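# Move the grape bunch from the cloth into the white box

## Task

Lift the grape bunch off the cloth and set it in the white box so that every part of it, including the leaf and the stems, is inside the box walls. Then release it, and finish with neither hand in contact with the bunch or the box.

## Robot and tools

Robot: two arms, left_arm and right_arm, each ending in a sixteen-motor hand. right_arm has a right hand, and left_arm has a mirrored left hand. Base roots in the scene frame: left_arm at (-0.020, +0.357, -0.002) m and right_arm at (-0.024, -0.327, -0.001) m, both turned only slightly about z. A post stands behind the arms. Loose objects may occasionally be nudged by an outside push.

Scene frame: the origin is at table-top height, midway between the nominal bases. +z is up, +x points out over the table, and left_arm is on the +y side. Image left and right do not necessarily match arm names. Results report each hand point's end_effector_position (m) and end_effector_quat_wxyz in this frame. These can be off by a few cm, and more at long reach.

Hand point axes (right hand): +z runs along the straight fingers toward the tips. +x runs across the palm, away from the thumb. +y points out of the palm face, which sits at y = -0.063 m. On the left hand, +x points toward the thumb instead. Straight fingertips reach about 0.12 m past the hand point in +z. A rigid mast near the wrist on the palm side can strike objects.

The 48-number row. Every action row has exactly 48 values in [-1, 1], covering both arms even if only one moves. The order is:
- left_arm dx, dy, dz, rx, ry, rz
- left hand: 16 motor goals, then current_limit, then speed
- the same 24 values for right_arm and its hand

The six pose numbers are offsets, not a pose. They are measured from that arm's Hand target at the start of the action, along that Hand target's own axes. Scale: 1.0 equals 0.6 m or 180 degrees. rx, ry, rz together form one rotation vector. Within one action, every row counts from the same starting pose. A new call starts from the updated Hand target, so sending the same offset again moves the arm further. All six zeros means no new pose request. The controller limits each commanded orientation to within 40 degrees of the measured one per step.

Hand numbers are absolute goals, not offsets. Each value maps linearly between the hinge's two stops. The order is: index_mcp, index_abd, index_pip, index_dip, middle_mcp, middle_abd, middle_pip, middle_dip, ring_mcp, ring_abd, ring_pip, ring_dip, thumb_cmc, thumb_axl, thumb_mcp, thumb_ipl. Straight positions and directions:
- _mcp, _pip and _dip curl a finger toward the palm as the value goes up; straight is about -0.75, -0.58 and -0.70.
- _abd swings a finger away from the thumb; straight is 0.00.
- thumb_cmc brings the thumb round in front of the palm; straight is -0.71.
- thumb_axl rolls the thumb; straight is -0.68.
- thumb_mcp and thumb_ipl bend the thumb; straight is -0.23 and -0.17.

A 0 in a hand slot is itself a goal. To leave a hand unchanged, echo its hand_goal, hand_current_limit and hand_speed. current_limit maps -1..+1 to 0..550 mA. speed gives a hinge rate of (speed+1)/2 x 8.5 rad/s. Both start at +0.4 and -0.6, and the last values sent stay in effect.

Tools:
- execute_actions(actions, cameras): actions is a list of up to 15 rows per action, one row per 1/30 s step. A shorter list repeats its last row up to 15 steps. An empty list returns state plus all camera images.
- move(target, speed, blend, blocking, cameras): drives hand points along straight paths. target is one 48-number row, or a list of up to 15 rows, and each row's offsets count from the same starting Hand targets. speed is in m/s, from 0.002 to 4.3, default 0.25; rotation is capped at twice that in rad/s. blend (m) rounds corners in a list. blocking=false returns after about 0.5 s while the move continues. The whole move is capped at 10 s. Moves do not steer around obstacles or the other arm. The result adds a move: line such as done, off_target, moving, held or fault, plus limits=paced or limits=held.
- wait(seconds): 0 to 3600; lets time pass without new commands.
- stop(): brakes a running move.
- zoom_image(camera, region): camera is cam_high, cam_left_wrist or cam_right_wrist. region is [x0, y0, x1, y1] in pixels, at most 504 x 504. Full images are 896x504.
- read_manual(section): licence texts only.
- finished_scene(): ends the scene for good.

Reading results. Hand target is the last commanded pose. The hand often settles a few cm short of it, or lower under load because the elbow sags. If so, send the remaining distance as an offset, or aim higher. For each motor, results give hand_goal, hand_measured, hand_current_ma and hand_state. hand_state is moving, goal, blocked (still pressing, off its goal) or overload. Joint torques, velocities and motor temperatures also appear.

What to avoid:
- Letting go of the grapes from any height or while they are still moving.
- Hitting the table, box or post hard, or pushing hard against them.
- Letting anything fall off the table.
- Contact between the two arms or hands; even a moderate clash can fail the task.
- Fast moves into contact.
- Holding grip current at 495 mA or more for 5 s; that motor shuts down for 10 s.
- Long strained holds or stretched-out arms; these heat motors (85 °C warning, 100 °C arm drops).
- A press left running after contact: command the target back past the hand point to release it.
- A HAND FAULT line: any further calls in the same reply are skipped.

Each tool is called after ">>>" by a JSON object that holds its "op" and its "data".

## Session

>>> {"op": "execute_actions", "data": {"actions": []}}

Scene clock: 0.00 s.
left_arm: end_effector_position=(+0.6757, +0.0254, +0.2596) hand_goal=(-0.754, +0.000, -0.576, -0.696, -0.754, +0.000, -0.576, -0.696, -0.754, +0.000, -0.576, -0.696, -0.714, -0.678, -0.226, -0.168) hand_measured=(-0.7523, +0.0008, -0.5770, -0.6958, -0.7535, -0.0007, -0.5770, -0.6958, -0.7535, -0.0007, -0.5770, -0.6958, -0.7142, -0.6777, -0.2252, -0.1681) hand_current_ma=(-11, +9, +8, -2, -4, -14, +6, -2, -3, -7, -2, +10, +3, +4, +2, +4) hand_state=(goal, goal, goal, goal, goal, goal, goal, goal, goal, goal, goal, goal, goal, goal, goal, goal) hand_current_limit=0.40 hand_speed=-0.60 end_effector_quat_wxyz=(+0.065, +0.946, +0.259, +0.187) | right_arm: end_effector_position=(+0.4590, -0.5407, +0.2380) hand_goal=(-0.754, +0.000, -0.576, -0.696, -0.754, +0.000, -0.576, -0.696, -0.754, +0.000, -0.576, -0.696, -0.714, -0.678, -0.226, -0.168) hand_measured=(-0.7523, -0.0007, -0.5770, -0.6958, -0.7535, +0.0008, -0.5770, -0.6958, -0.7523, -0.0007, -0.5770, -0.6958, -0.7142, -0.6767, -0.2262, -0.1672) hand_current_ma=(+5, -1, +10, -1, -8, -1, +6, -5, +2, -6, +7, -7, +1, +8, -9, -6) hand_state=(goal, goal, goal, goal, goal, goal, goal, goal, goal, goal, goal, goal, goal, goal, goal, goal) hand_current_limit=0.40 hand_speed=-0.60 end_effector_quat_wxyz=(+0.106, +0.828, +0.411, +0.366)
Joint positions: left_arm=[-0.453 1.937 1.951 -1.211 -0.139 0.628] | right_arm=[-0.486 1.206 0.894 -0.59 -0.442 0.332]
Joint velocities: within noise
Joint torques (N m): no reading
Motor temperatures (°C): left_arm=[34 30 32 31 29 33] | right_arm=[33 33 32 28 33 32]
Heat: left arm: hottest waist 34 °C; right arm: hottest waist 33 °C.
Hand target: left_arm +0.6806, +0.0231, +0.2602; +0.067, +0.945, +0.259, +0.189 | right_arm +0.4656, -0.5440, +0.2569; +0.119, +0.821, +0.413, +0.376

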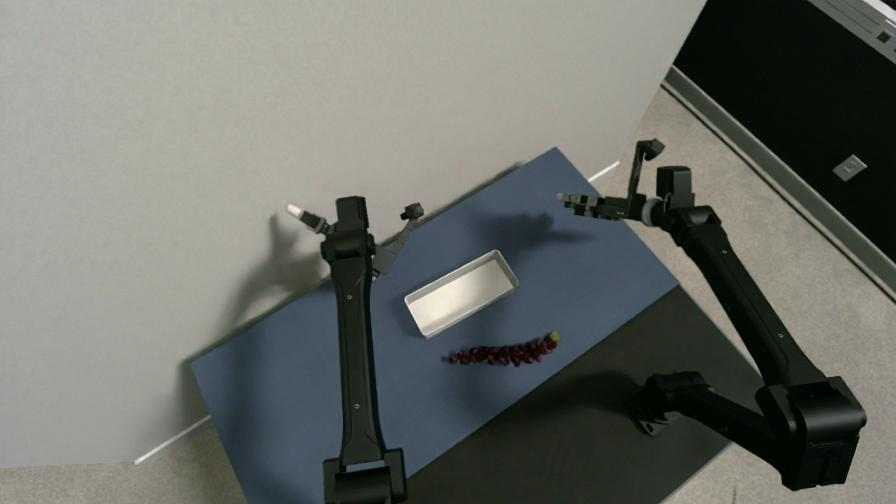

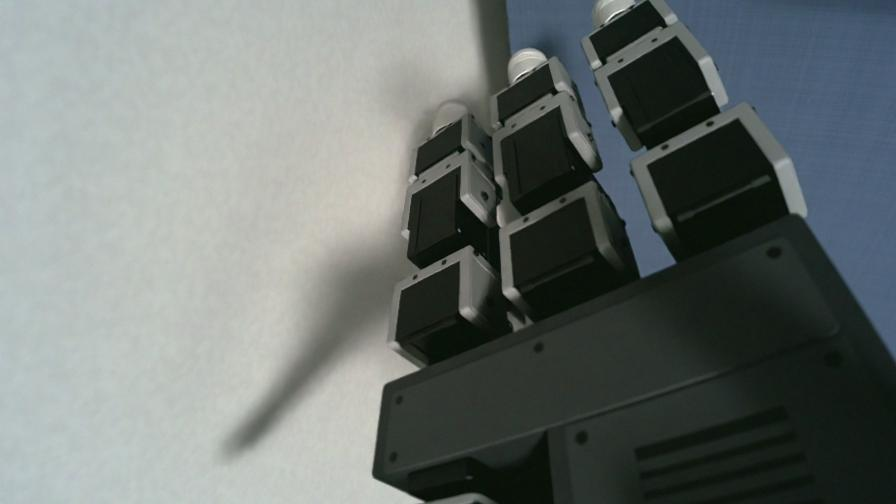

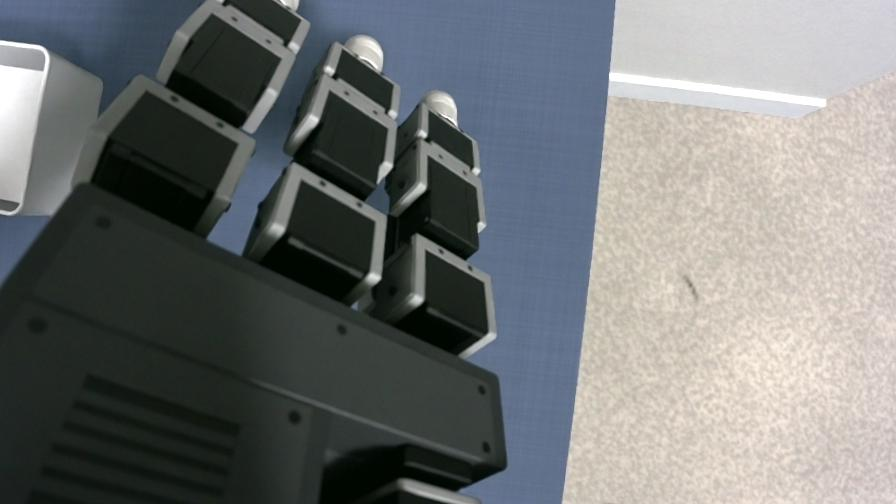

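>>> {"op": "zoom_image", "data": {"camera": "cam_high", "region": [380, 220, 620, 400]}}

>>> {"op": "zoom_image", "data": {"camera": "cam_high", "region": [540, 120, 896, 504]}}

>>> {"op": "zoom_image", "data": {"camera": "cam_high", "region": [260, 160, 460, 310]}}

Scaled by 2.100 from the camera's image (finer frame: 1280x720).

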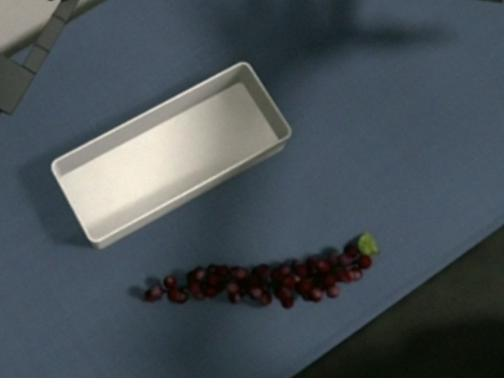

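Scaled by 1.312 from the camera's image (finer frame: 1280x720).

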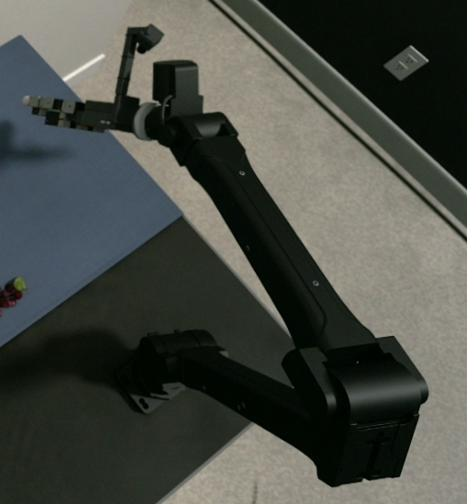

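Scaled by 2.520 from the camera's image (finer frame: 1280x720).

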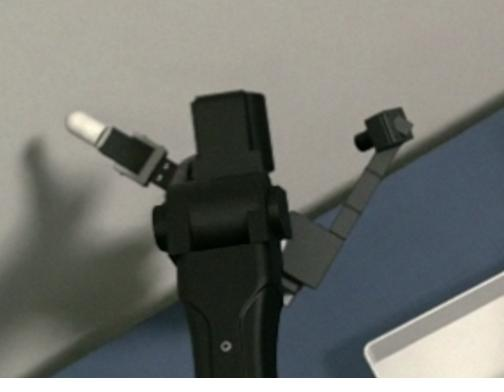

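>>> {"op": "move", "data": {"target": [0.1753,-0.3773,-0.1213,0,0,0,-0.754,0,-0.576,-0.696,-0.754,0,-0.576,-0.696,-0.754,0,-0.576,-0.696,-0.714,-0.678,-0.226,-0.168,0.4,-0.6,0.4295,-0.4805,-0.0778,0,0,0,-0.754,0,-0.576,-0.696,-0.754,0,-0.576,-0.696,-0.754,0,-0.576,-0.696,-0.714,-0.678,-0.226,-0.168,0.4,-0.6], "speed": 0.25, "cameras": ["all"]}}

Scene clock: 76.90 s.
left_arm: end_effector_position=(+0.6329, +0.2745, +0.3141) hand_goal=(-0.754, +0.000, -0.576, -0.696, -0.754, +0.000, -0.576, -0.696, -0.754, +0.000, -0.576, -0.696, -0.714, -0.678, -0.226, -0.168) hand_measured=(-0.7559, +0.0008, -0.5782, -0.6958, -0.7547, +0.0008, -0.5731, -0.6958, -0.7559, -0.0007, -0.5770, -0.6958, -0.7142, -0.6777, -0.2242, -0.1672) hand_current_ma=(-22, +5, -8, +0, -8, -4, +13, -6, -16, -6, -14, +8, +1, -3, +6, -8) hand_state=(goal, goal, goal, goal, goal, goal, goal, goal, goal, goal, goal, goal, goal, goal, goal, goal) hand_current_limit=0.40 hand_speed=-0.60 end_effector_quat_wxyz=(+0.069, +0.942, +0.264, +0.193) | right_arm: end_effector_position=(+0.3506, -0.1826, +0.2492) hand_goal=(-0.754, +0.000, -0.576, -0.696, -0.754, +0.000, -0.576, -0.696, -0.754, +0.000, -0.576, -0.696, -0.714, -0.678, -0.226, -0.168) hand_measured=(-0.7631, -0.0007, -0.5770, -0.6958, -0.7631, -0.0007, -0.5770, -0.6958, -0.7631, +0.0008, -0.5757, -0.6958, -0.7230, -0.6777, -0.2242, -0.1672) hand_current_ma=(+4, -6, +7, +5, -8, -1, +6, -4, -1, -7, +2, -9, +5, +10, -7, -4) hand_state=(goal, goal, goal, goal, goal, goal, goal, goal, goal, goal, goal, goal, goal, goal, goal, goal) hand_current_limit=0.40 hand_speed=-0.60 end_effector_quat_wxyz=(+0.127, +0.825, +0.421, +0.355)
Joint positions: left_arm=[-0.05 1.636 1.668 -1.19 0.015 0.989] | right_arm=[0.742 0.995 0.77 -0.677 0.422 1.235]
Joint torques (N m): left_arm=[1.32 -16.26 10.93 1.51 0.16 0.1] | right_arm=[1.03 -5.01 12.26 1.18 0.74 -0.09]
Motor temperatures (°C): left_arm=[34 35 39 31 28 33] | right_arm=[33 33 40 28 33 32]
Heat: left arm: hottest elbow 39 °C; right arm: hottest elbow 40 °C.
Hand target: left_arm +0.6307, +0.2731, +0.3102; +0.067, +0.945, +0.259, +0.189 | right_arm +0.3595, -0.1698, +0.2768; +0.119, +0.821, +0.413, +0.377
Off the commanded pose: left_arm 0.005 m, 1 deg | right_arm 0.032 m, 3 deg.
move: off_target (right_arm)

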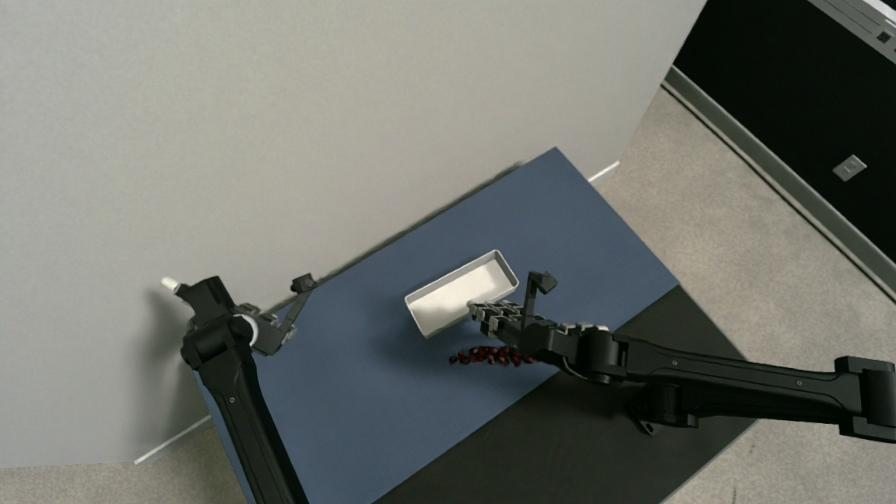

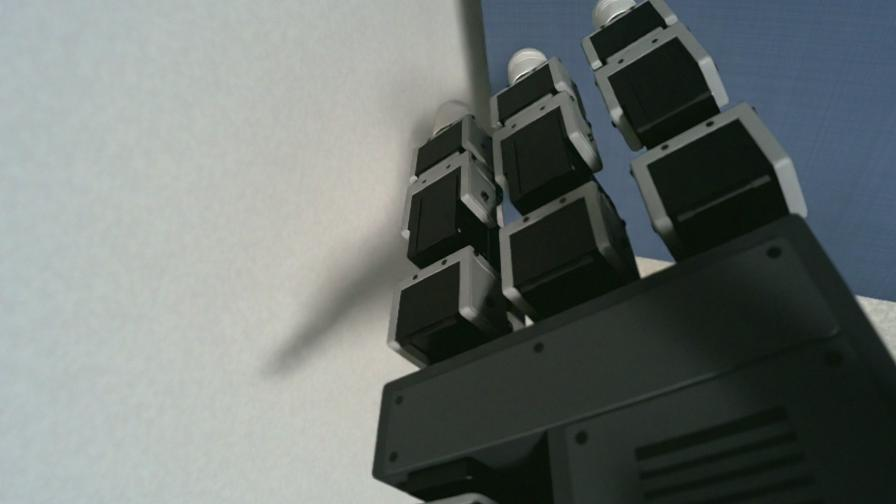

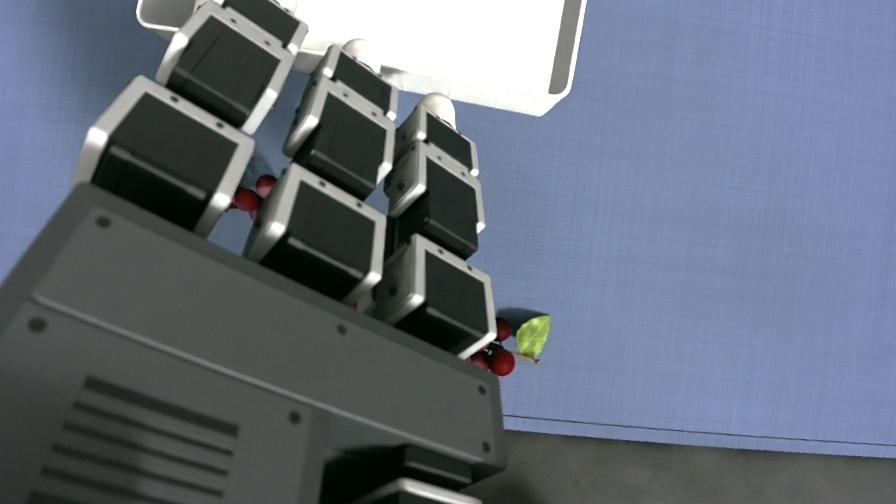

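>>> {"op": "move", "data": {"target": [0,0,0,0,0,0,-0.754,0,-0.576,-0.696,-0.754,0,-0.576,-0.696,-0.754,0,-0.576,-0.696,-0.714,-0.678,-0.226,-0.168,0.4,-0.6,0.2435,-0.1535,-0.0018,0,0,0,-0.754,0,-0.576,-0.696,-0.754,0,-0.576,-0.696,-0.754,0,-0.576,-0.696,-0.714,-0.678,-0.226,-0.168,0.4,-0.6], "speed": 0.25, "cameras": ["all"]}}

Scene clock: 183.43 s.
left_arm: end_effector_position=(+0.6329, +0.2745, +0.3141) hand_goal=(-0.754, +0.000, -0.576, -0.696, -0.754, +0.000, -0.576, -0.696, -0.754, +0.000, -0.576, -0.696, -0.714, -0.678, -0.226, -0.168) hand_measured=(-0.7559, -0.0007, -0.5782, -0.6958, -0.7547, -0.0007, -0.5731, -0.6958, -0.7559, +0.0008, -0.5782, -0.6958, -0.7142, -0.6777, -0.2242, -0.1681) hand_current_ma=(-6, +15, -9, +5, +3, -11, -3, +1, -16, -6, -16, +6, +4, -11, +8, -4) hand_state=(goal, goal, goal, goal, goal, goal, goal, goal, goal, goal, goal, goal, goal, goal, goal, goal) hand_current_limit=0.40 hand_speed=-0.60 end_effector_quat_wxyz=(+0.069, +0.942, +0.264, +0.193) | right_arm: end_effector_position=(+0.3534, -0.0139, +0.2846) hand_goal=(-0.754, +0.000, -0.576, -0.696, -0.754, +0.000, -0.576, -0.696, -0.754, +0.000, -0.576, -0.696, -0.714, -0.678, -0.226, -0.168) hand_measured=(-0.7631, -0.0007, -0.5770, -0.6958, -0.7643, -0.0007, -0.5770, -0.6958, -0.7631, -0.0007, -0.5770, -0.6958, -0.7230, -0.6777, -0.2242, -0.1681) hand_current_ma=(+1, +1, +3, +3, -7, -4, +5, -3, -1, -10, +9, -6, +1, +7, -8, -5) hand_state=(goal, goal, goal, goal, goal, goal, goal, goal, goal, goal, goal, goal, goal, goal, goal, goal) hand_current_limit=0.40 hand_speed=-0.60 end_effector_quat_wxyz=(+0.130, +0.822, +0.423, +0.359)
Joint positions: left_arm=[-0.05 1.636 1.668 -1.19 0.015 0.989] | right_arm=[1.032 1.368 1.166 -0.823 0.596 1.495]
Joint torques (N m): left_arm=[0.91 -16.44 11 1.52 0.17 0.11] | right_arm=[0.62 -11.22 12.07 0.88 0.96 -0.07]
Motor temperatures (°C): left_arm=[34 33 39 30 28 32] | right_arm=[33 33 45 28 33 31]
Heat: left arm: hottest elbow 39 °C; right arm: hottest elbow 45 °C.
Hand target: left_arm +0.6307, +0.2731, +0.3102; +0.067, +0.945, +0.259, +0.189 | right_arm +0.3594, +0.0003, +0.3067; +0.119, +0.821, +0.413, +0.377
Off the commanded pose: left_arm 0.005 m, 1 deg | right_arm 0.027 m, 3 deg.
move: off_target (right_arm)

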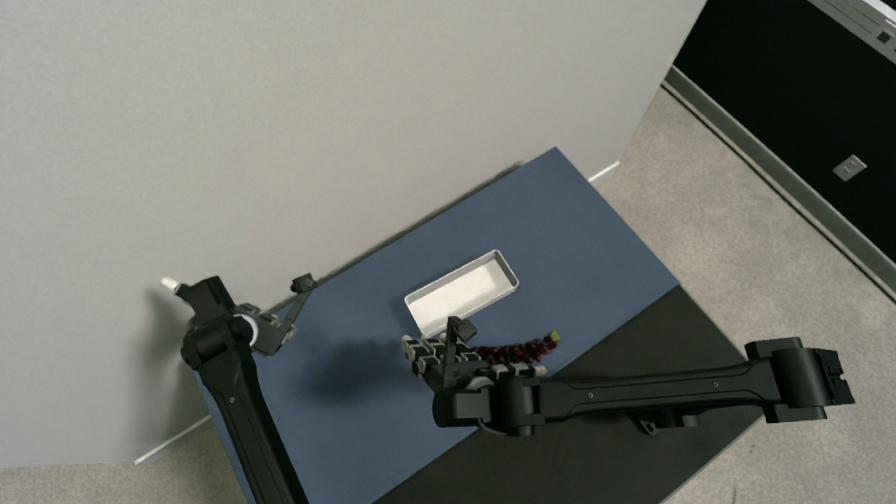

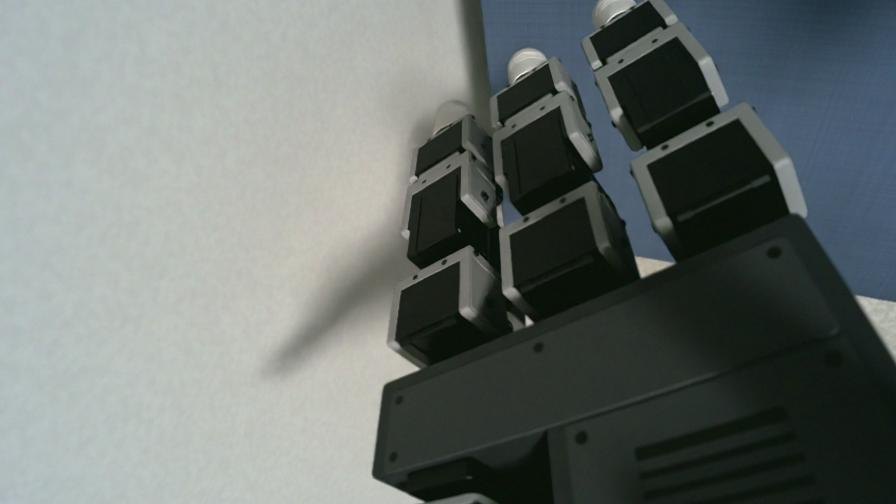

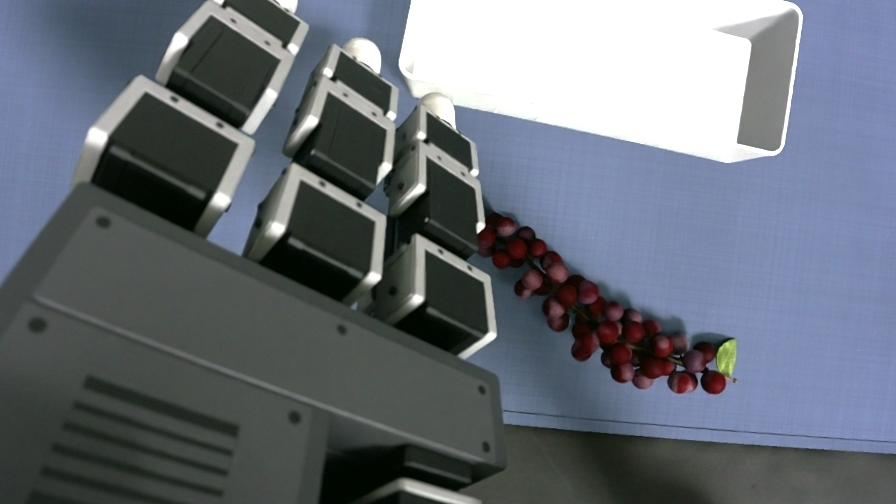

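>>> {"op": "move", "data": {"target": [0,0,0,0,0,0,-0.754,0,-0.576,-0.696,-0.754,0,-0.576,-0.696,-0.754,0,-0.576,-0.696,-0.714,-0.678,-0.226,-0.168,0.4,-0.6,-0.3695,-0.1295,0.0305,0.4604,-0.1865,0.0460,-0.99,0,0.883,-0.75,-0.99,0,0.883,-0.75,-0.99,0,0.883,-0.75,0.686,-0.678,0.112,-0.168,0.4,-0.6], "speed": 0.2, "cameras": ["all"]}}

Scene clock: 346.80 s.
left_arm: end_effector_position=(+0.6329, +0.2745, +0.3141) hand_goal=(-0.754, +0.000, -0.576, -0.696, -0.754, +0.000, -0.576, -0.696, -0.754, +0.000, -0.576, -0.696, -0.714, -0.678, -0.226, -0.168) hand_measured=(-0.7559, +0.0008, -0.5782, -0.6958, -0.7547, -0.0007, -0.5731, -0.6958, -0.7559, -0.0007, -0.5770, -0.6958, -0.7142, -0.6777, -0.2242, -0.1672) hand_current_ma=(-9, -1, -11, +5, -7, -13, +9, -3, -16, -6, -16, +6, +3, +2, +7, -7) hand_state=(goal, goal, goal, goal, goal, goal, goal, goal, goal, goal, goal, goal, goal, goal, goal, goal) hand_current_limit=0.40 hand_speed=-0.60 end_effector_quat_wxyz=(+0.069, +0.942, +0.264, +0.193) | right_arm: end_effector_position=(+0.2464, -0.1134, +0.1428) hand_goal=(-0.990, +0.000, +0.882, -0.750, -0.990, +0.000, +0.882, -0.750, -0.990, +0.000, +0.882, -0.750, +0.686, -0.678, +0.112, -0.168) hand_measured=(-0.9802, +0.0008, +0.8666, -0.7506, -0.9790, -0.0007, +0.8704, -0.7518, -0.9814, -0.0007, +0.8704, -0.7442, +0.6747, -0.6788, +0.1192, -0.1681) hand_current_ma=(+7, -2, +2, +0, +0, +0, +7, -5, +0, -3, +4, -4, -4, +13, +1, -4) hand_state=(goal, goal, goal, goal, goal, goal, goal, goal, goal, goal, goal, goal, goal, goal, goal, goal) hand_current_limit=0.40 hand_speed=-0.60 end_effector_quat_wxyz=(-0.354, +0.796, +0.457, -0.179)
Joint positions: left_arm=[-0.05 1.636 1.668 -1.19 0.015 0.989] | right_arm=[0.505 1.486 1.161 -1.695 -0.707 0.879]
Joint torques (N m): left_arm=[0.97 -16.32 10.91 1.58 0.18 0.1] | right_arm=[-0.79 -10.64 5.63 -1.32 -0.75 -0.17]
Heat: left arm: hottest elbow 40 °C; right arm: hottest elbow 48 °C.
Hand target: left_arm +0.6307, +0.2731, +0.3102; +0.067, +0.945, +0.259, +0.189 | right_arm +0.2437, -0.1188, +0.1396; -0.366, +0.785, +0.453, -0.211
Off the commanded pose: left_arm 0.005 m, 1 deg | right_arm 0.007 m, 4 deg.
joint sent to its limit (right arm) — joint 4 (wrist pitch), lower limit. The joint targets are off in orientation, not in position.
move: off_target (right_arm)

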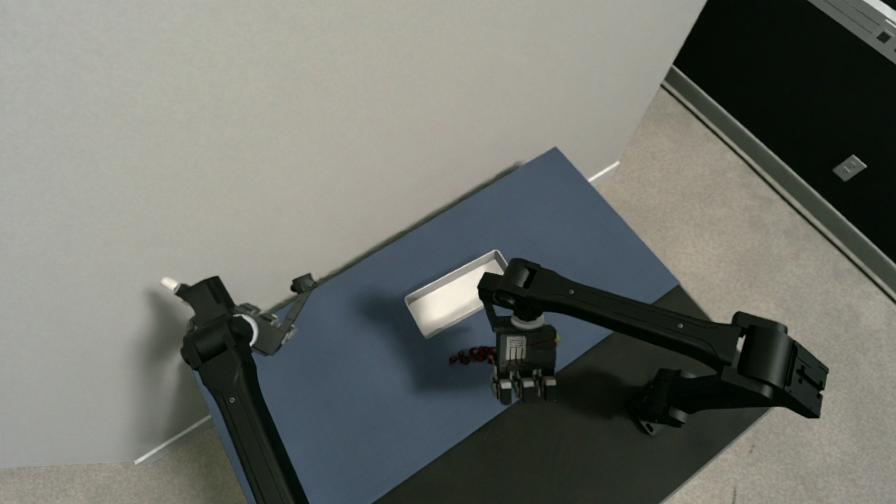

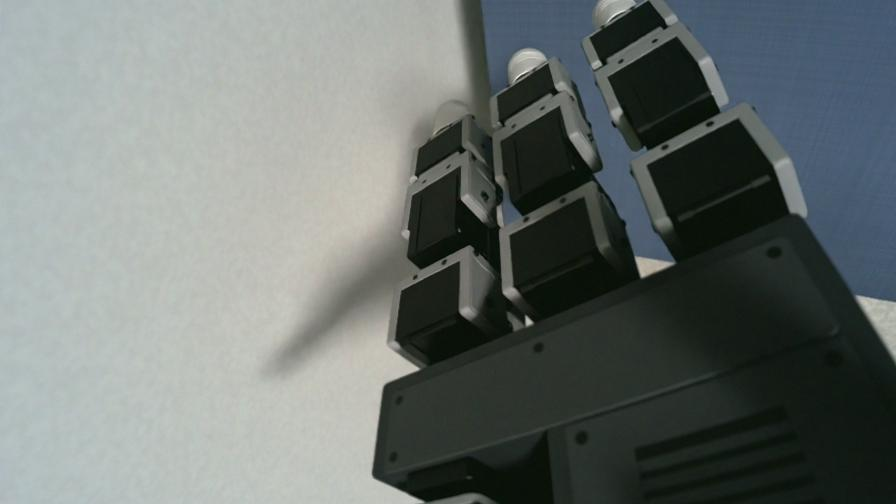

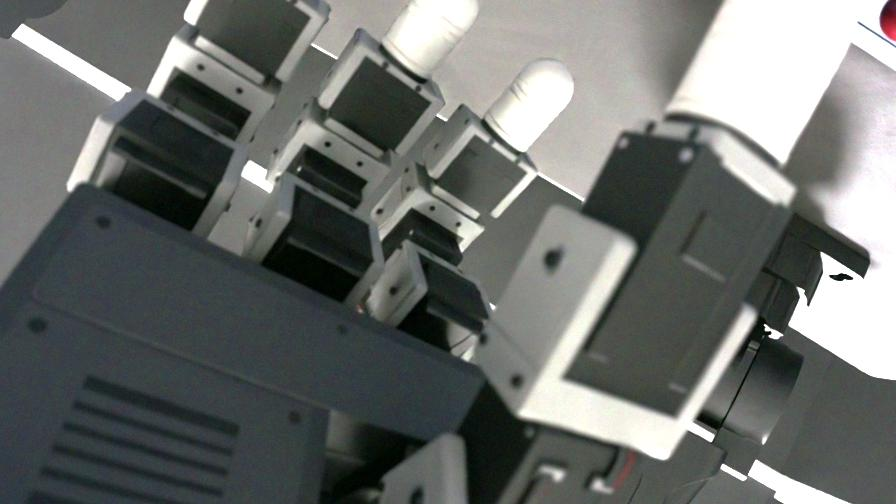

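>>> {"op": "move", "data": {"target": [0,0,0,0,0,0,-0.754,0,-0.576,-0.696,-0.754,0,-0.576,-0.696,-0.754,0,-0.576,-0.696,-0.714,-0.678,-0.226,-0.168,0.4,-0.6,-0.0097,0.102,0.0858,0,0,0,-0.99,0,0.883,-0.75,-0.99,0,0.883,-0.75,-0.99,0,0.883,-0.75,0.686,-0.678,0.112,-0.168,0.4,-0.6], "speed": 0.12, "cameras": ["cam_high","cam_right_wrist"]}}

Scene clock: 363.87 s.
left_arm: end_effector_position=(+0.6329, +0.2745, +0.3141) hand_goal=(-0.754, +0.000, -0.576, -0.696, -0.754, +0.000, -0.576, -0.696, -0.754, +0.000, -0.576, -0.696, -0.714, -0.678, -0.226, -0.168) hand_measured=(-0.7559, -0.0007, -0.5782, -0.6958, -0.7547, +0.0008, -0.5731, -0.6958, -0.7559, +0.0008, -0.5782, -0.6971, -0.7142, -0.6767, -0.2242, -0.1681) hand_current_ma=(-17, +6, -5, +2, -6, -12, +7, -6, -7, +1, -18, +6, +5, +4, +8, -3) hand_state=(goal, goal, goal, goal, goal, goal, goal, goal, goal, goal, goal, goal, goal, goal, goal, goal) hand_current_limit=0.40 hand_speed=-0.60 end_effector_quat_wxyz=(+0.069, +0.942, +0.264, +0.193) | right_arm: end_effector_position=(+0.2385, -0.1208, +0.0644) hand_goal=(-0.990, +0.000, +0.882, -0.750, -0.990, +0.000, +0.882, -0.750, -0.990, +0.000, +0.882, -0.750, +0.686, -0.678, +0.112, -0.168) hand_measured=(-0.9790, -0.0007, +0.8678, -0.7518, -0.9778, +0.0008, +0.8704, -0.7506, -0.9802, -0.0007, +0.8717, -0.7442, +0.6747, -0.6788, +0.1182, -0.1672) hand_current_ma=(+8, -2, +1, +1, -4, -2, +4, -6, +7, -9, +3, -7, +0, +9, -7, -5) hand_state=(goal, goal, goal, goal, goal, goal, goal, goal, goal, goal, goal, goal, goal, goal, goal, goal) hand_current_limit=0.40 hand_speed=-0.60 end_effector_quat_wxyz=(-0.363, +0.784, +0.456, -0.213)
Joint positions: left_arm=[-0.05 1.636 1.668 -1.19 0.015 0.989] | right_arm=[0.492 1.61 1.054 -1.57 -0.707 0.814]
Joint torques (N m): left_arm=[0.73 -16.32 10.96 1.55 0.15 0.11] | right_arm=[-0.91 -11.46 4.85 -0.58 -0.63 -0.17]
Heat: left arm: hottest elbow 40 °C; right arm: hottest elbow 45 °C.
Hand target: left_arm +0.6307, +0.2731, +0.3102; +0.067, +0.945, +0.259, +0.189 | right_arm +0.2407, -0.1238, +0.0596; -0.366, +0.785, +0.453, -0.211
Off the commanded pose: left_arm 0.005 m, 1 deg | right_arm 0.006 m, 1 deg.
move: done

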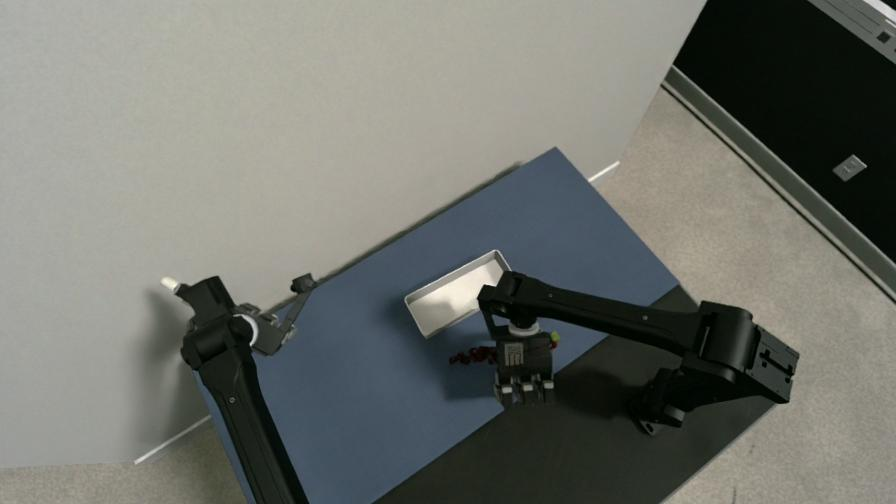

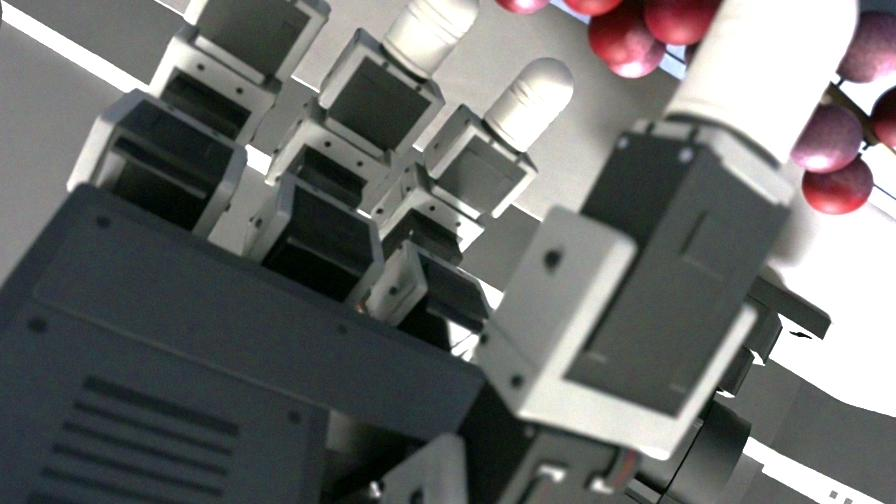

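>>> {"op": "move", "data": {"target": [[0,0,0,0,0,0,-0.754,0,-0.576,-0.696,-0.754,0,-0.576,-0.696,-0.754,0,-0.576,-0.696,-0.714,-0.678,-0.226,-0.168,0.4,-0.6,0,-0.0193,0.023,0,0,0,-0.99,0,0.883,-0.99,-0.99,0,0.883,-0.99,-0.99,0,0.883,-0.99,0.686,-0.678,0.112,-0.168,0.4,-0.6],[0,0,0,0,0,0,-0.754,0,-0.576,-0.696,-0.754,0,-0.576,-0.696,-0.754,0,-0.576,-0.696,-0.714,-0.678,-0.226,-0.168,0.4,-0.6,0,0.0062,0.0443,0,0,0,-0.99,0,0.883,-0.99,-0.99,0,0.883,-0.99,-0.99,0,0.883,-0.99,0.686,-0.678,0.112,-0.168,0.4,-0.6]], "speed": 0.06, "cameras": ["cam_high","cam_right_wrist"]}}

Scene clock: 392.27 s.
left_arm: end_effector_position=(+0.6329, +0.2745, +0.3141) hand_goal=(-0.754, +0.000, -0.576, -0.696, -0.754, +0.000, -0.576, -0.696, -0.754, +0.000, -0.576, -0.696, -0.714, -0.678, -0.226, -0.168) hand_measured=(-0.7559, +0.0008, -0.5795, -0.6958, -0.7547, -0.0007, -0.5731, -0.6958, -0.7559, +0.0008, -0.5782, -0.6958, -0.7142, -0.6777, -0.2242, -0.1681) hand_current_ma=(-11, +0, -6, +5, +7, -12, +12, -9, -14, -5, -4, +3, +0, -2, -3, -11) hand_state=(goal, goal, goal, goal, goal, goal, goal, goal, goal, goal, goal, goal, goal, goal, goal, goal) hand_current_limit=0.40 hand_speed=-0.60 end_effector_quat_wxyz=(+0.069, +0.942, +0.264, +0.193) | right_arm: end_effector_position=(+0.2305, -0.1166, +0.0458) hand_goal=(-0.990, +0.000, +0.882, -0.990, -0.990, +0.000, +0.882, -0.990, -0.990, +0.000, +0.882, -0.990, +0.686, -0.678, +0.112, -0.168) hand_measured=(-0.9790, +0.0008, +0.8666, -0.9914, -0.9778, -0.0007, +0.8704, -0.9901, -0.9790, +0.0008, +0.8717, -0.9888, +0.6760, -0.6798, +0.1162, -0.1719) hand_current_ma=(+8, -5, -2, +2, -7, -4, -3, -4, +3, -7, +1, -8, +3, +8, +0, -8) hand_state=(goal, goal, goal, goal, goal, goal, goal, goal, goal, goal, goal, goal, goal, goal, goal, goal) hand_current_limit=0.40 hand_speed=-0.60 end_effector_quat_wxyz=(-0.366, +0.786, +0.454, -0.203)
Joint positions: left_arm=[-0.05 1.636 1.668 -1.19 0.015 0.989] | right_arm=[0.507 1.61 1.002 -1.482 -0.726 0.843]
Joint torques (N m): left_arm=[0.97 -16.32 11 1.39 0.17 0.1] | right_arm=[1.08 -10.93 4.52 -0.51 -0.74 -0.02]
Heat: left arm: hottest elbow 40 °C; right arm: hottest elbow 42 °C.
Hand target: left_arm +0.6307, +0.2731, +0.3102; +0.067, +0.945, +0.259, +0.189 | right_arm +0.2252, -0.1148, +0.0396; -0.366, +0.785, +0.453, -0.211
Off the commanded pose: left_arm 0.005 m, 1 deg | right_arm 0.008 m, 1 deg.
move: done

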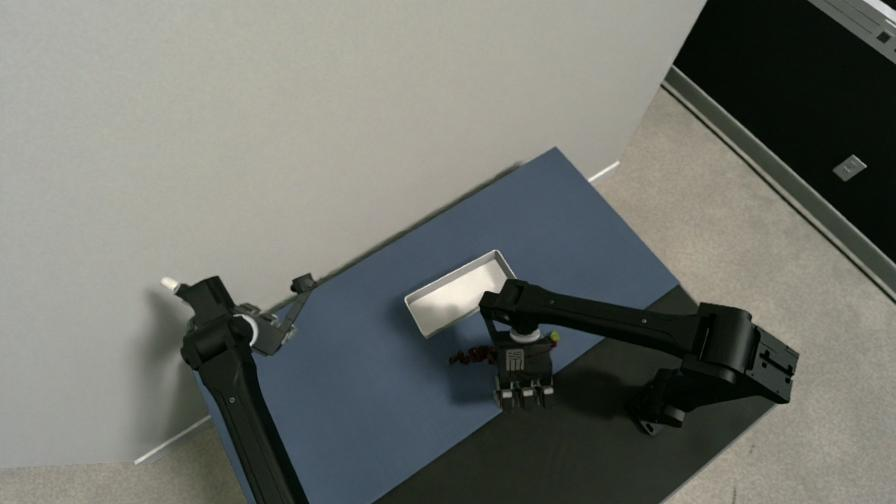

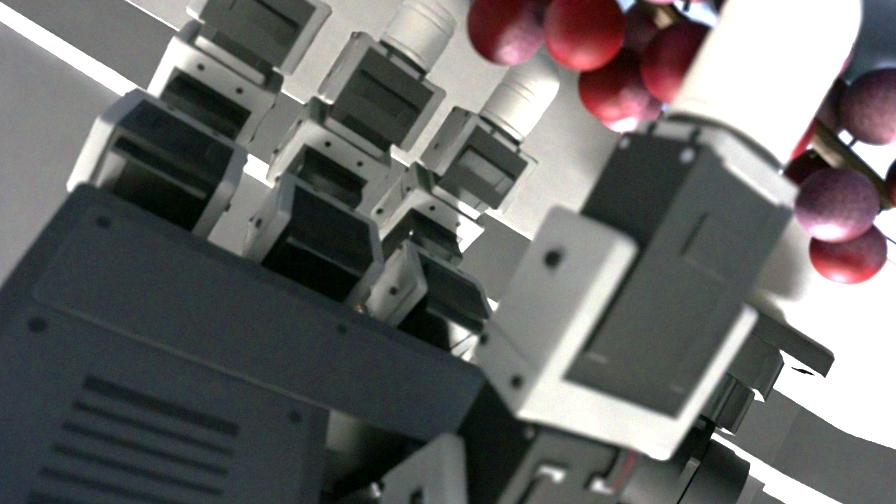

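>>> {"op": "move", "data": {"target": [0,0,0,0,0,0,-0.754,0,-0.576,-0.696,-0.754,0,-0.576,-0.696,-0.754,0,-0.576,-0.696,-0.714,-0.678,-0.226,-0.168,0.4,-0.6,0,0.0128,0.0107,0,0,0,-0.99,0,0.883,-0.99,-0.99,0,0.883,-0.99,-0.99,0,0.883,-0.99,0.686,-0.678,0.112,-0.168,0.4,-0.6], "speed": 0.04, "cameras": ["cam_right_wrist"]}}

Scene clock: 398.83 s.
left_arm: end_effector_position=(+0.6329, +0.2745, +0.3141) hand_goal=(-0.754, +0.000, -0.576, -0.696, -0.754, +0.000, -0.576, -0.696, -0.754, +0.000, -0.576, -0.696, -0.714, -0.678, -0.226, -0.168) hand_measured=(-0.7559, -0.0007, -0.5782, -0.6958, -0.7547, -0.0007, -0.5744, -0.6958, -0.7559, -0.0007, -0.5770, -0.6958, -0.7142, -0.6767, -0.2242, -0.1681) hand_current_ma=(-7, +12, -8, -10, -10, -8, +0, -5, -12, -15, -6, -4, -2, +1, +5, -13) hand_state=(goal, goal, goal, goal, goal, goal, goal, goal, goal, goal, goal, goal, goal, goal, goal, goal) hand_current_limit=0.40 hand_speed=-0.60 end_effector_quat_wxyz=(+0.069, +0.942, +0.264, +0.193) | right_arm: end_effector_position=(+0.2311, -0.1159, +0.0384) hand_goal=(-0.990, +0.000, +0.882, -0.990, -0.990, +0.000, +0.882, -0.990, -0.990, +0.000, +0.882, -0.990, +0.686, -0.678, +0.112, -0.168) hand_measured=(-0.9838, +0.0081, +0.8807, -0.9901, -0.9778, -0.0007, +0.8704, -0.9888, -0.9790, +0.0008, +0.8704, -0.9888, +0.6848, -0.6756, +0.1053, -0.1719) hand_current_ma=(+5, -6, +4, +8, -7, -6, -1, -4, +6, -7, -1, -7, +5, +5, -13, -6) hand_state=(goal, goal, goal, goal, goal, goal, goal, goal, goal, goal, goal, goal, goal, goal, goal, goal) hand_current_limit=0.40 hand_speed=-0.60 end_effector_quat_wxyz=(-0.367, +0.787, +0.454, -0.201)
Joint positions: left_arm=[-0.05 1.636 1.668 -1.19 0.015 0.989] | right_arm=[0.507 1.621 0.994 -1.458 -0.728 0.845]
Joint torques (N m): left_arm=[0.73 -16.38 11 1.47 0.16 0.13] | right_arm=[1.03 -10.7 4.3 -0.36 -0.64 -0.03]
Heat: left arm: hottest elbow 40 °C; right arm: hottest elbow 42 °C.
Hand target: left_arm +0.6307, +0.2731, +0.3102; +0.067, +0.945, +0.259, +0.189 | right_arm +0.2252, -0.1149, +0.0297; -0.366, +0.785, +0.453, -0.211
Off the commanded pose: left_arm 0.005 m, 1 deg | right_arm 0.011 m, 1 deg.
move: off_target (right_arm)

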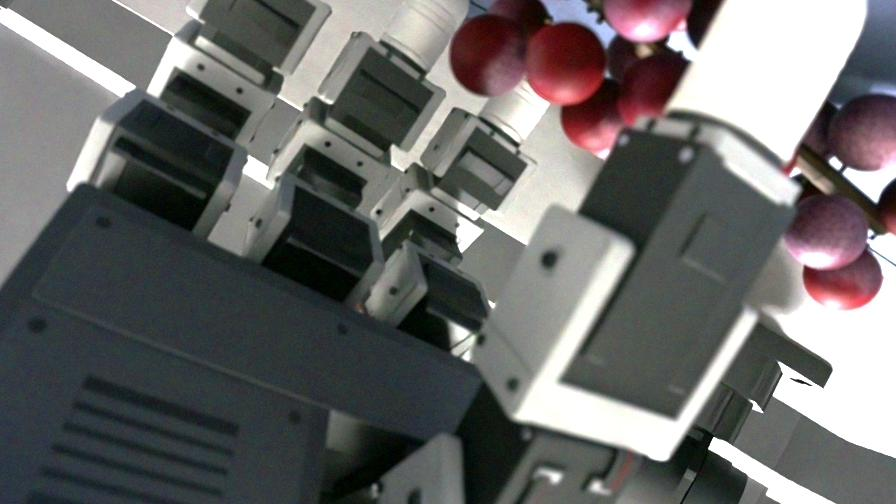

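>>> {"op": "move", "data": {"target": [0,0,0,0,0,0,-0.754,0,-0.576,-0.696,-0.754,0,-0.576,-0.696,-0.754,0,-0.576,-0.696,-0.714,-0.678,-0.226,-0.168,0.4,-0.6,0,0,0,0,0,0,-0.85,0,0.9,-0.70,-0.85,0,0.9,-0.70,-0.85,0,0.9,-0.70,0.686,-0.678,0.22,-0.06,0.2,-0.8], "speed": 0.04, "cameras": ["cam_high","cam_right_wrist"]}}

Scene clock: 408.77 s.
left_arm: end_effector_position=(+0.6329, +0.2745, +0.3141) hand_goal=(-0.754, +0.000, -0.576, -0.696, -0.754, +0.000, -0.576, -0.696, -0.754, +0.000, -0.576, -0.696, -0.714, -0.678, -0.226, -0.168) hand_measured=(-0.7559, -0.0007, -0.5782, -0.6958, -0.7547, -0.0007, -0.5731, -0.6958, -0.7559, -0.0007, -0.5782, -0.6958, -0.7142, -0.6777, -0.2242, -0.1672) hand_current_ma=(-13, +8, +0, +2, -8, -9, +3, -8, -6, -6, -10, +4, -2, -3, +12, -10) hand_state=(goal, goal, goal, goal, goal, goal, goal, goal, goal, goal, goal, goal, goal, goal, goal, goal) hand_current_limit=0.40 hand_speed=-0.60 end_effector_quat_wxyz=(+0.069, +0.942, +0.264, +0.193) | right_arm: end_effector_position=(+0.2312, -0.1151, +0.0367) hand_goal=(-0.850, +0.000, +0.900, -0.700, -0.850, +0.000, +0.900, -0.700, -0.850, +0.000, +0.900, -0.700, +0.686, -0.678, +0.220, -0.060) hand_measured=(-0.8391, -0.0007, +0.8832, -0.7124, -0.8367, +0.0008, +0.8871, -0.7073, -0.8379, +0.0008, +0.8871, -0.7073, +0.6810, -0.6788, +0.2112, -0.0681) hand_current_ma=(+5, -1, -5, -7, -1, -1, +1, -9, +6, -9, +2, -7, -3, +2, -10, -12) hand_state=(goal, goal, goal, goal, goal, goal, goal, goal, goal, goal, goal, goal, goal, goal, goal, goal) hand_current_limit=0.20 hand_speed=-0.80 end_effector_quat_wxyz=(-0.367, +0.787, +0.453, -0.202)
Joint positions: left_arm=[-0.05 1.636 1.668 -1.19 0.015 0.989] | right_arm=[0.508 1.626 0.994 -1.454 -0.73 0.847]
Joint torques (N m): left_arm=[0.91 -16.56 10.99 1.48 0.17 0.11] | right_arm=[0.97 -10.99 4.3 -0.5 -0.57 -0.06]
Heat: left arm: hottest elbow 40 °C; right arm: hottest elbow 41 °C.
Hand target: left_arm +0.6307, +0.2731, +0.3102; +0.067, +0.945, +0.259, +0.189 | right_arm +0.2253, -0.1148, +0.0297; -0.366, +0.785, +0.453, -0.211
Off the commanded pose: left_arm 0.005 m, 1 deg | right_arm 0.009 m, 1 deg.
move: done

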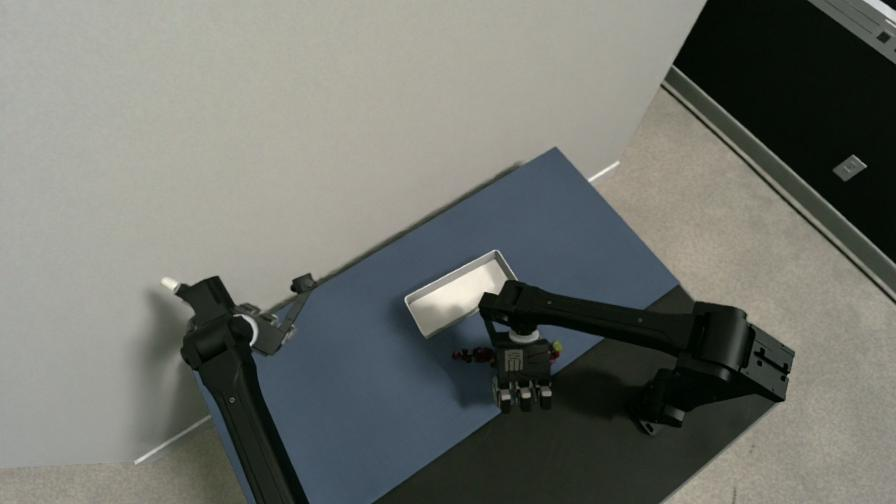

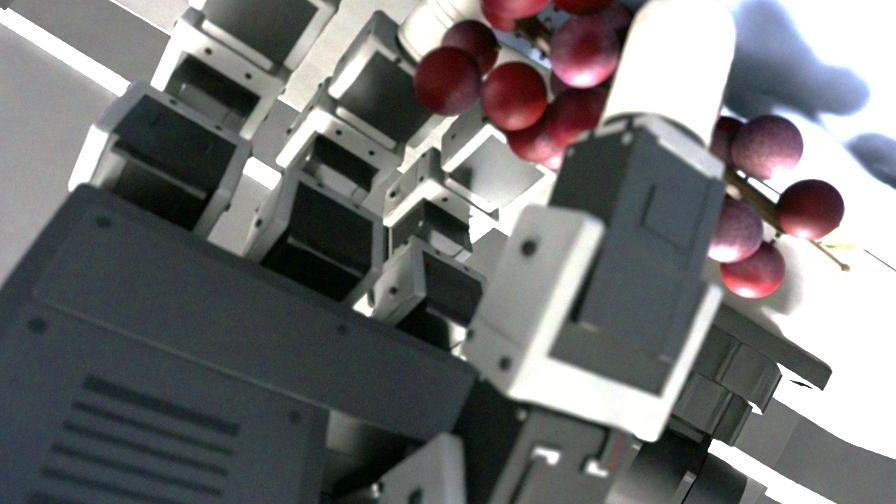

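>>> {"op": "move", "data": {"target": [0,0,0,0,0,0,-0.754,0,-0.576,-0.696,-0.754,0,-0.576,-0.696,-0.754,0,-0.576,-0.696,-0.714,-0.678,-0.226,-0.168,0.4,-0.6,0,0.0102,0.0086,0,0,0,-0.85,0,0.9,-0.70,-0.85,0,0.9,-0.70,-0.85,0,0.9,-0.70,0.686,-0.678,0.22,-0.06,0.2,-0.8], "speed": 0.04, "cameras": []}}

>>> {"op": "move", "data": {"target": [0,0,0,0,0,0,-0.754,0,-0.576,-0.696,-0.754,0,-0.576,-0.696,-0.754,0,-0.576,-0.696,-0.714,-0.678,-0.226,-0.168,0.4,-0.6,0,0,0,0,0,0,-0.74,0,0.91,-0.65,-0.74,0,0.91,-0.65,-0.74,0,0.91,-0.65,0.686,-0.678,0.28,0.04,0.2,-0.8], "speed": 0.04, "cameras": ["cam_high","cam_right_wrist"]}}

Scene clock: 424.03 s.
left_arm: end_effector_position=(+0.6329, +0.2745, +0.3141) hand_goal=(-0.754, +0.000, -0.576, -0.696, -0.754, +0.000, -0.576, -0.696, -0.754, +0.000, -0.576, -0.696, -0.714, -0.678, -0.226, -0.168) hand_measured=(-0.7559, +0.0008, -0.5782, -0.6958, -0.7547, -0.0007, -0.5731, -0.6958, -0.7559, +0.0008, -0.5782, -0.6958, -0.7142, -0.6767, -0.2232, -0.1681) hand_current_ma=(-11, +8, -1, -5, -3, -15, +8, -13, -17, +0, -14, +8, +6, +4, +1, -3) hand_state=(goal, goal, goal, goal, goal, goal, goal, goal, goal, goal, goal, goal, goal, goal, goal, goal) hand_current_limit=0.40 hand_speed=-0.60 end_effector_quat_wxyz=(+0.069, +0.942, +0.264, +0.193) | right_arm: end_effector_position=(+0.2303, -0.1153, +0.0302) hand_goal=(-0.850, +0.000, +0.900, -0.700, -0.850, +0.000, +0.900, -0.700, -0.850, +0.000, +0.900, -0.700, +0.686, -0.678, +0.220, -0.060) hand_measured=(-0.8475, +0.0081, +0.9076, -0.6996, -0.8367, -0.0007, +0.8871, -0.7060, -0.8379, +0.0008, +0.8884, -0.7073, +0.6810, -0.6767, +0.2112, -0.0671) hand_current_ma=(+0, -3, +6, +3, -3, +1, +3, -4, +3, -6, +2, -10, +4, +11, -14, -5) hand_state=(goal, goal, goal, goal, goal, goal, goal, goal, goal, goal, goal, goal, goal, goal, goal, goal) hand_current_limit=0.20 hand_speed=-0.80 end_effector_quat_wxyz=(-0.368, +0.787, +0.453, -0.202)
Joint positions: left_arm=[-0.05 1.636 1.668 -1.19 0.015 0.989] | right_arm=[0.508 1.636 0.985 -1.436 -0.731 0.847]
Joint torques (N m): left_arm=[0.91 -16.26 10.96 1.5 0.19 0.09] | right_arm=[1.08 -10.64 4.19 -0.28 -0.53 -0.05]
Motor temperatures (°C): left_arm=[33 33 40 30 28 32] | right_arm=[32 34 40 28 33 31]
Heat: left arm: hottest elbow 40 °C; right arm: hottest elbow 40 °C.
Hand target: left_arm +0.6307, +0.2731, +0.3102; +0.067, +0.945, +0.259, +0.189 | right_arm +0.2252, -0.1148, +0.0216; -0.366, +0.785, +0.453, -0.211
Off the commanded pose: left_arm 0.005 m, 1 deg | right_arm 0.010 m, 1 deg.
move: done

Scene clock: 424.53 s.
left_arm: end_effector_position=(+0.6329, +0.2745, +0.3141) hand_goal=(-0.754, +0.000, -0.576, -0.696, -0.754, +0.000, -0.576, -0.696, -0.754, +0.000, -0.576, -0.696, -0.714, -0.678, -0.226, -0.168) hand_measured=(-0.7559, +0.0008, -0.5782, -0.6958, -0.7547, +0.0008, -0.5744, -0.6958, -0.7559, -0.0007, -0.5770, -0.6958, -0.7142, -0.6777, -0.2242, -0.1681) hand_current_ma=(-16, +9, -7, +2, -9, -3, +10, -5, -17, -8, -14, +5, +11, -1, +2, -2) hand_state=(goal, goal, goal, goal, goal, goal, goal, goal, goal, goal, goal, goal, goal, goal, goal, goal) hand_current_limit=0.40 hand_speed=-0.60 end_effector_quat_wxyz=(+0.069, +0.942, +0.264, +0.193) | right_arm: end_effector_position=(+0.2296, -0.1154, +0.0296) hand_goal=(-0.740, +0.000, +0.910, -0.650, -0.740, +0.000, +0.910, -0.650, -0.740, +0.000, +0.910, -0.650, +0.686, -0.678, +0.280, +0.040) hand_measured=(-0.8331, +0.0066, +0.8961, -0.6678, -0.7764, -0.0007, +0.8897, -0.6652, -0.7293, +0.0008, +0.8948, -0.6588, +0.6798, -0.6809, +0.2251, -0.0233) hand_current_ma=(-69, -5, -1, -5, -22, +4, +0, -5, +0, -8, -3, -11, -1, +11, -47, -64) hand_state=(blocked, goal, goal, goal, blocked, goal, goal, goal, goal, goal, goal, goal, goal, goal, blocked, blocked) hand_current_limit=0.20 hand_speed=-0.80 end_effector_quat_wxyz=(-0.368, +0.787, +0.452, -0.203)
Joint positions: left_arm=[-0.05 1.636 1.668 -1.19 0.015 0.989] | right_arm=[0.508 1.637 0.984 -1.436 -0.732 0.847]
Joint torques (N m): left_arm=[0.73 -16.62 10.92 1.39 0.15 0.12] | right_arm=[0.85 -10.75 4.3 -0.4 -0.48 -0.06]
Heat: left arm: hottest elbow 40 °C; right arm: hottest elbow 40 °C.
Hand target: left_arm +0.6307, +0.2731, +0.3102; +0.067, +0.945, +0.259, +0.189 | right_arm +0.2252, -0.1149, +0.0216; -0.366, +0.785, +0.453, -0.211
Off the commanded pose: left_arm 0.005 m, 1 deg | right_arm 0.009 m, 1 deg.
move: done

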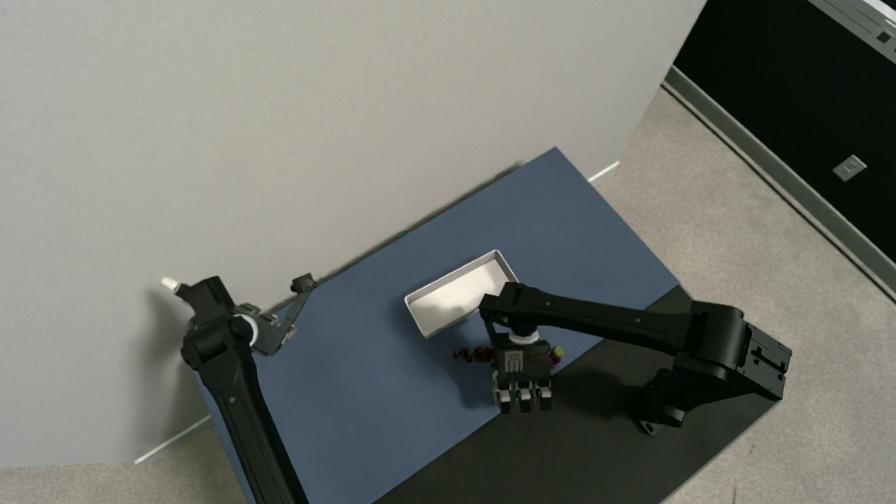

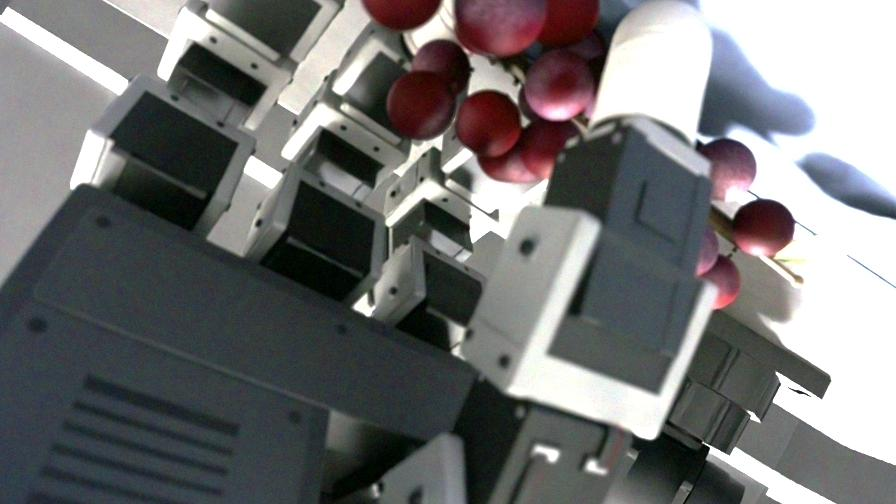

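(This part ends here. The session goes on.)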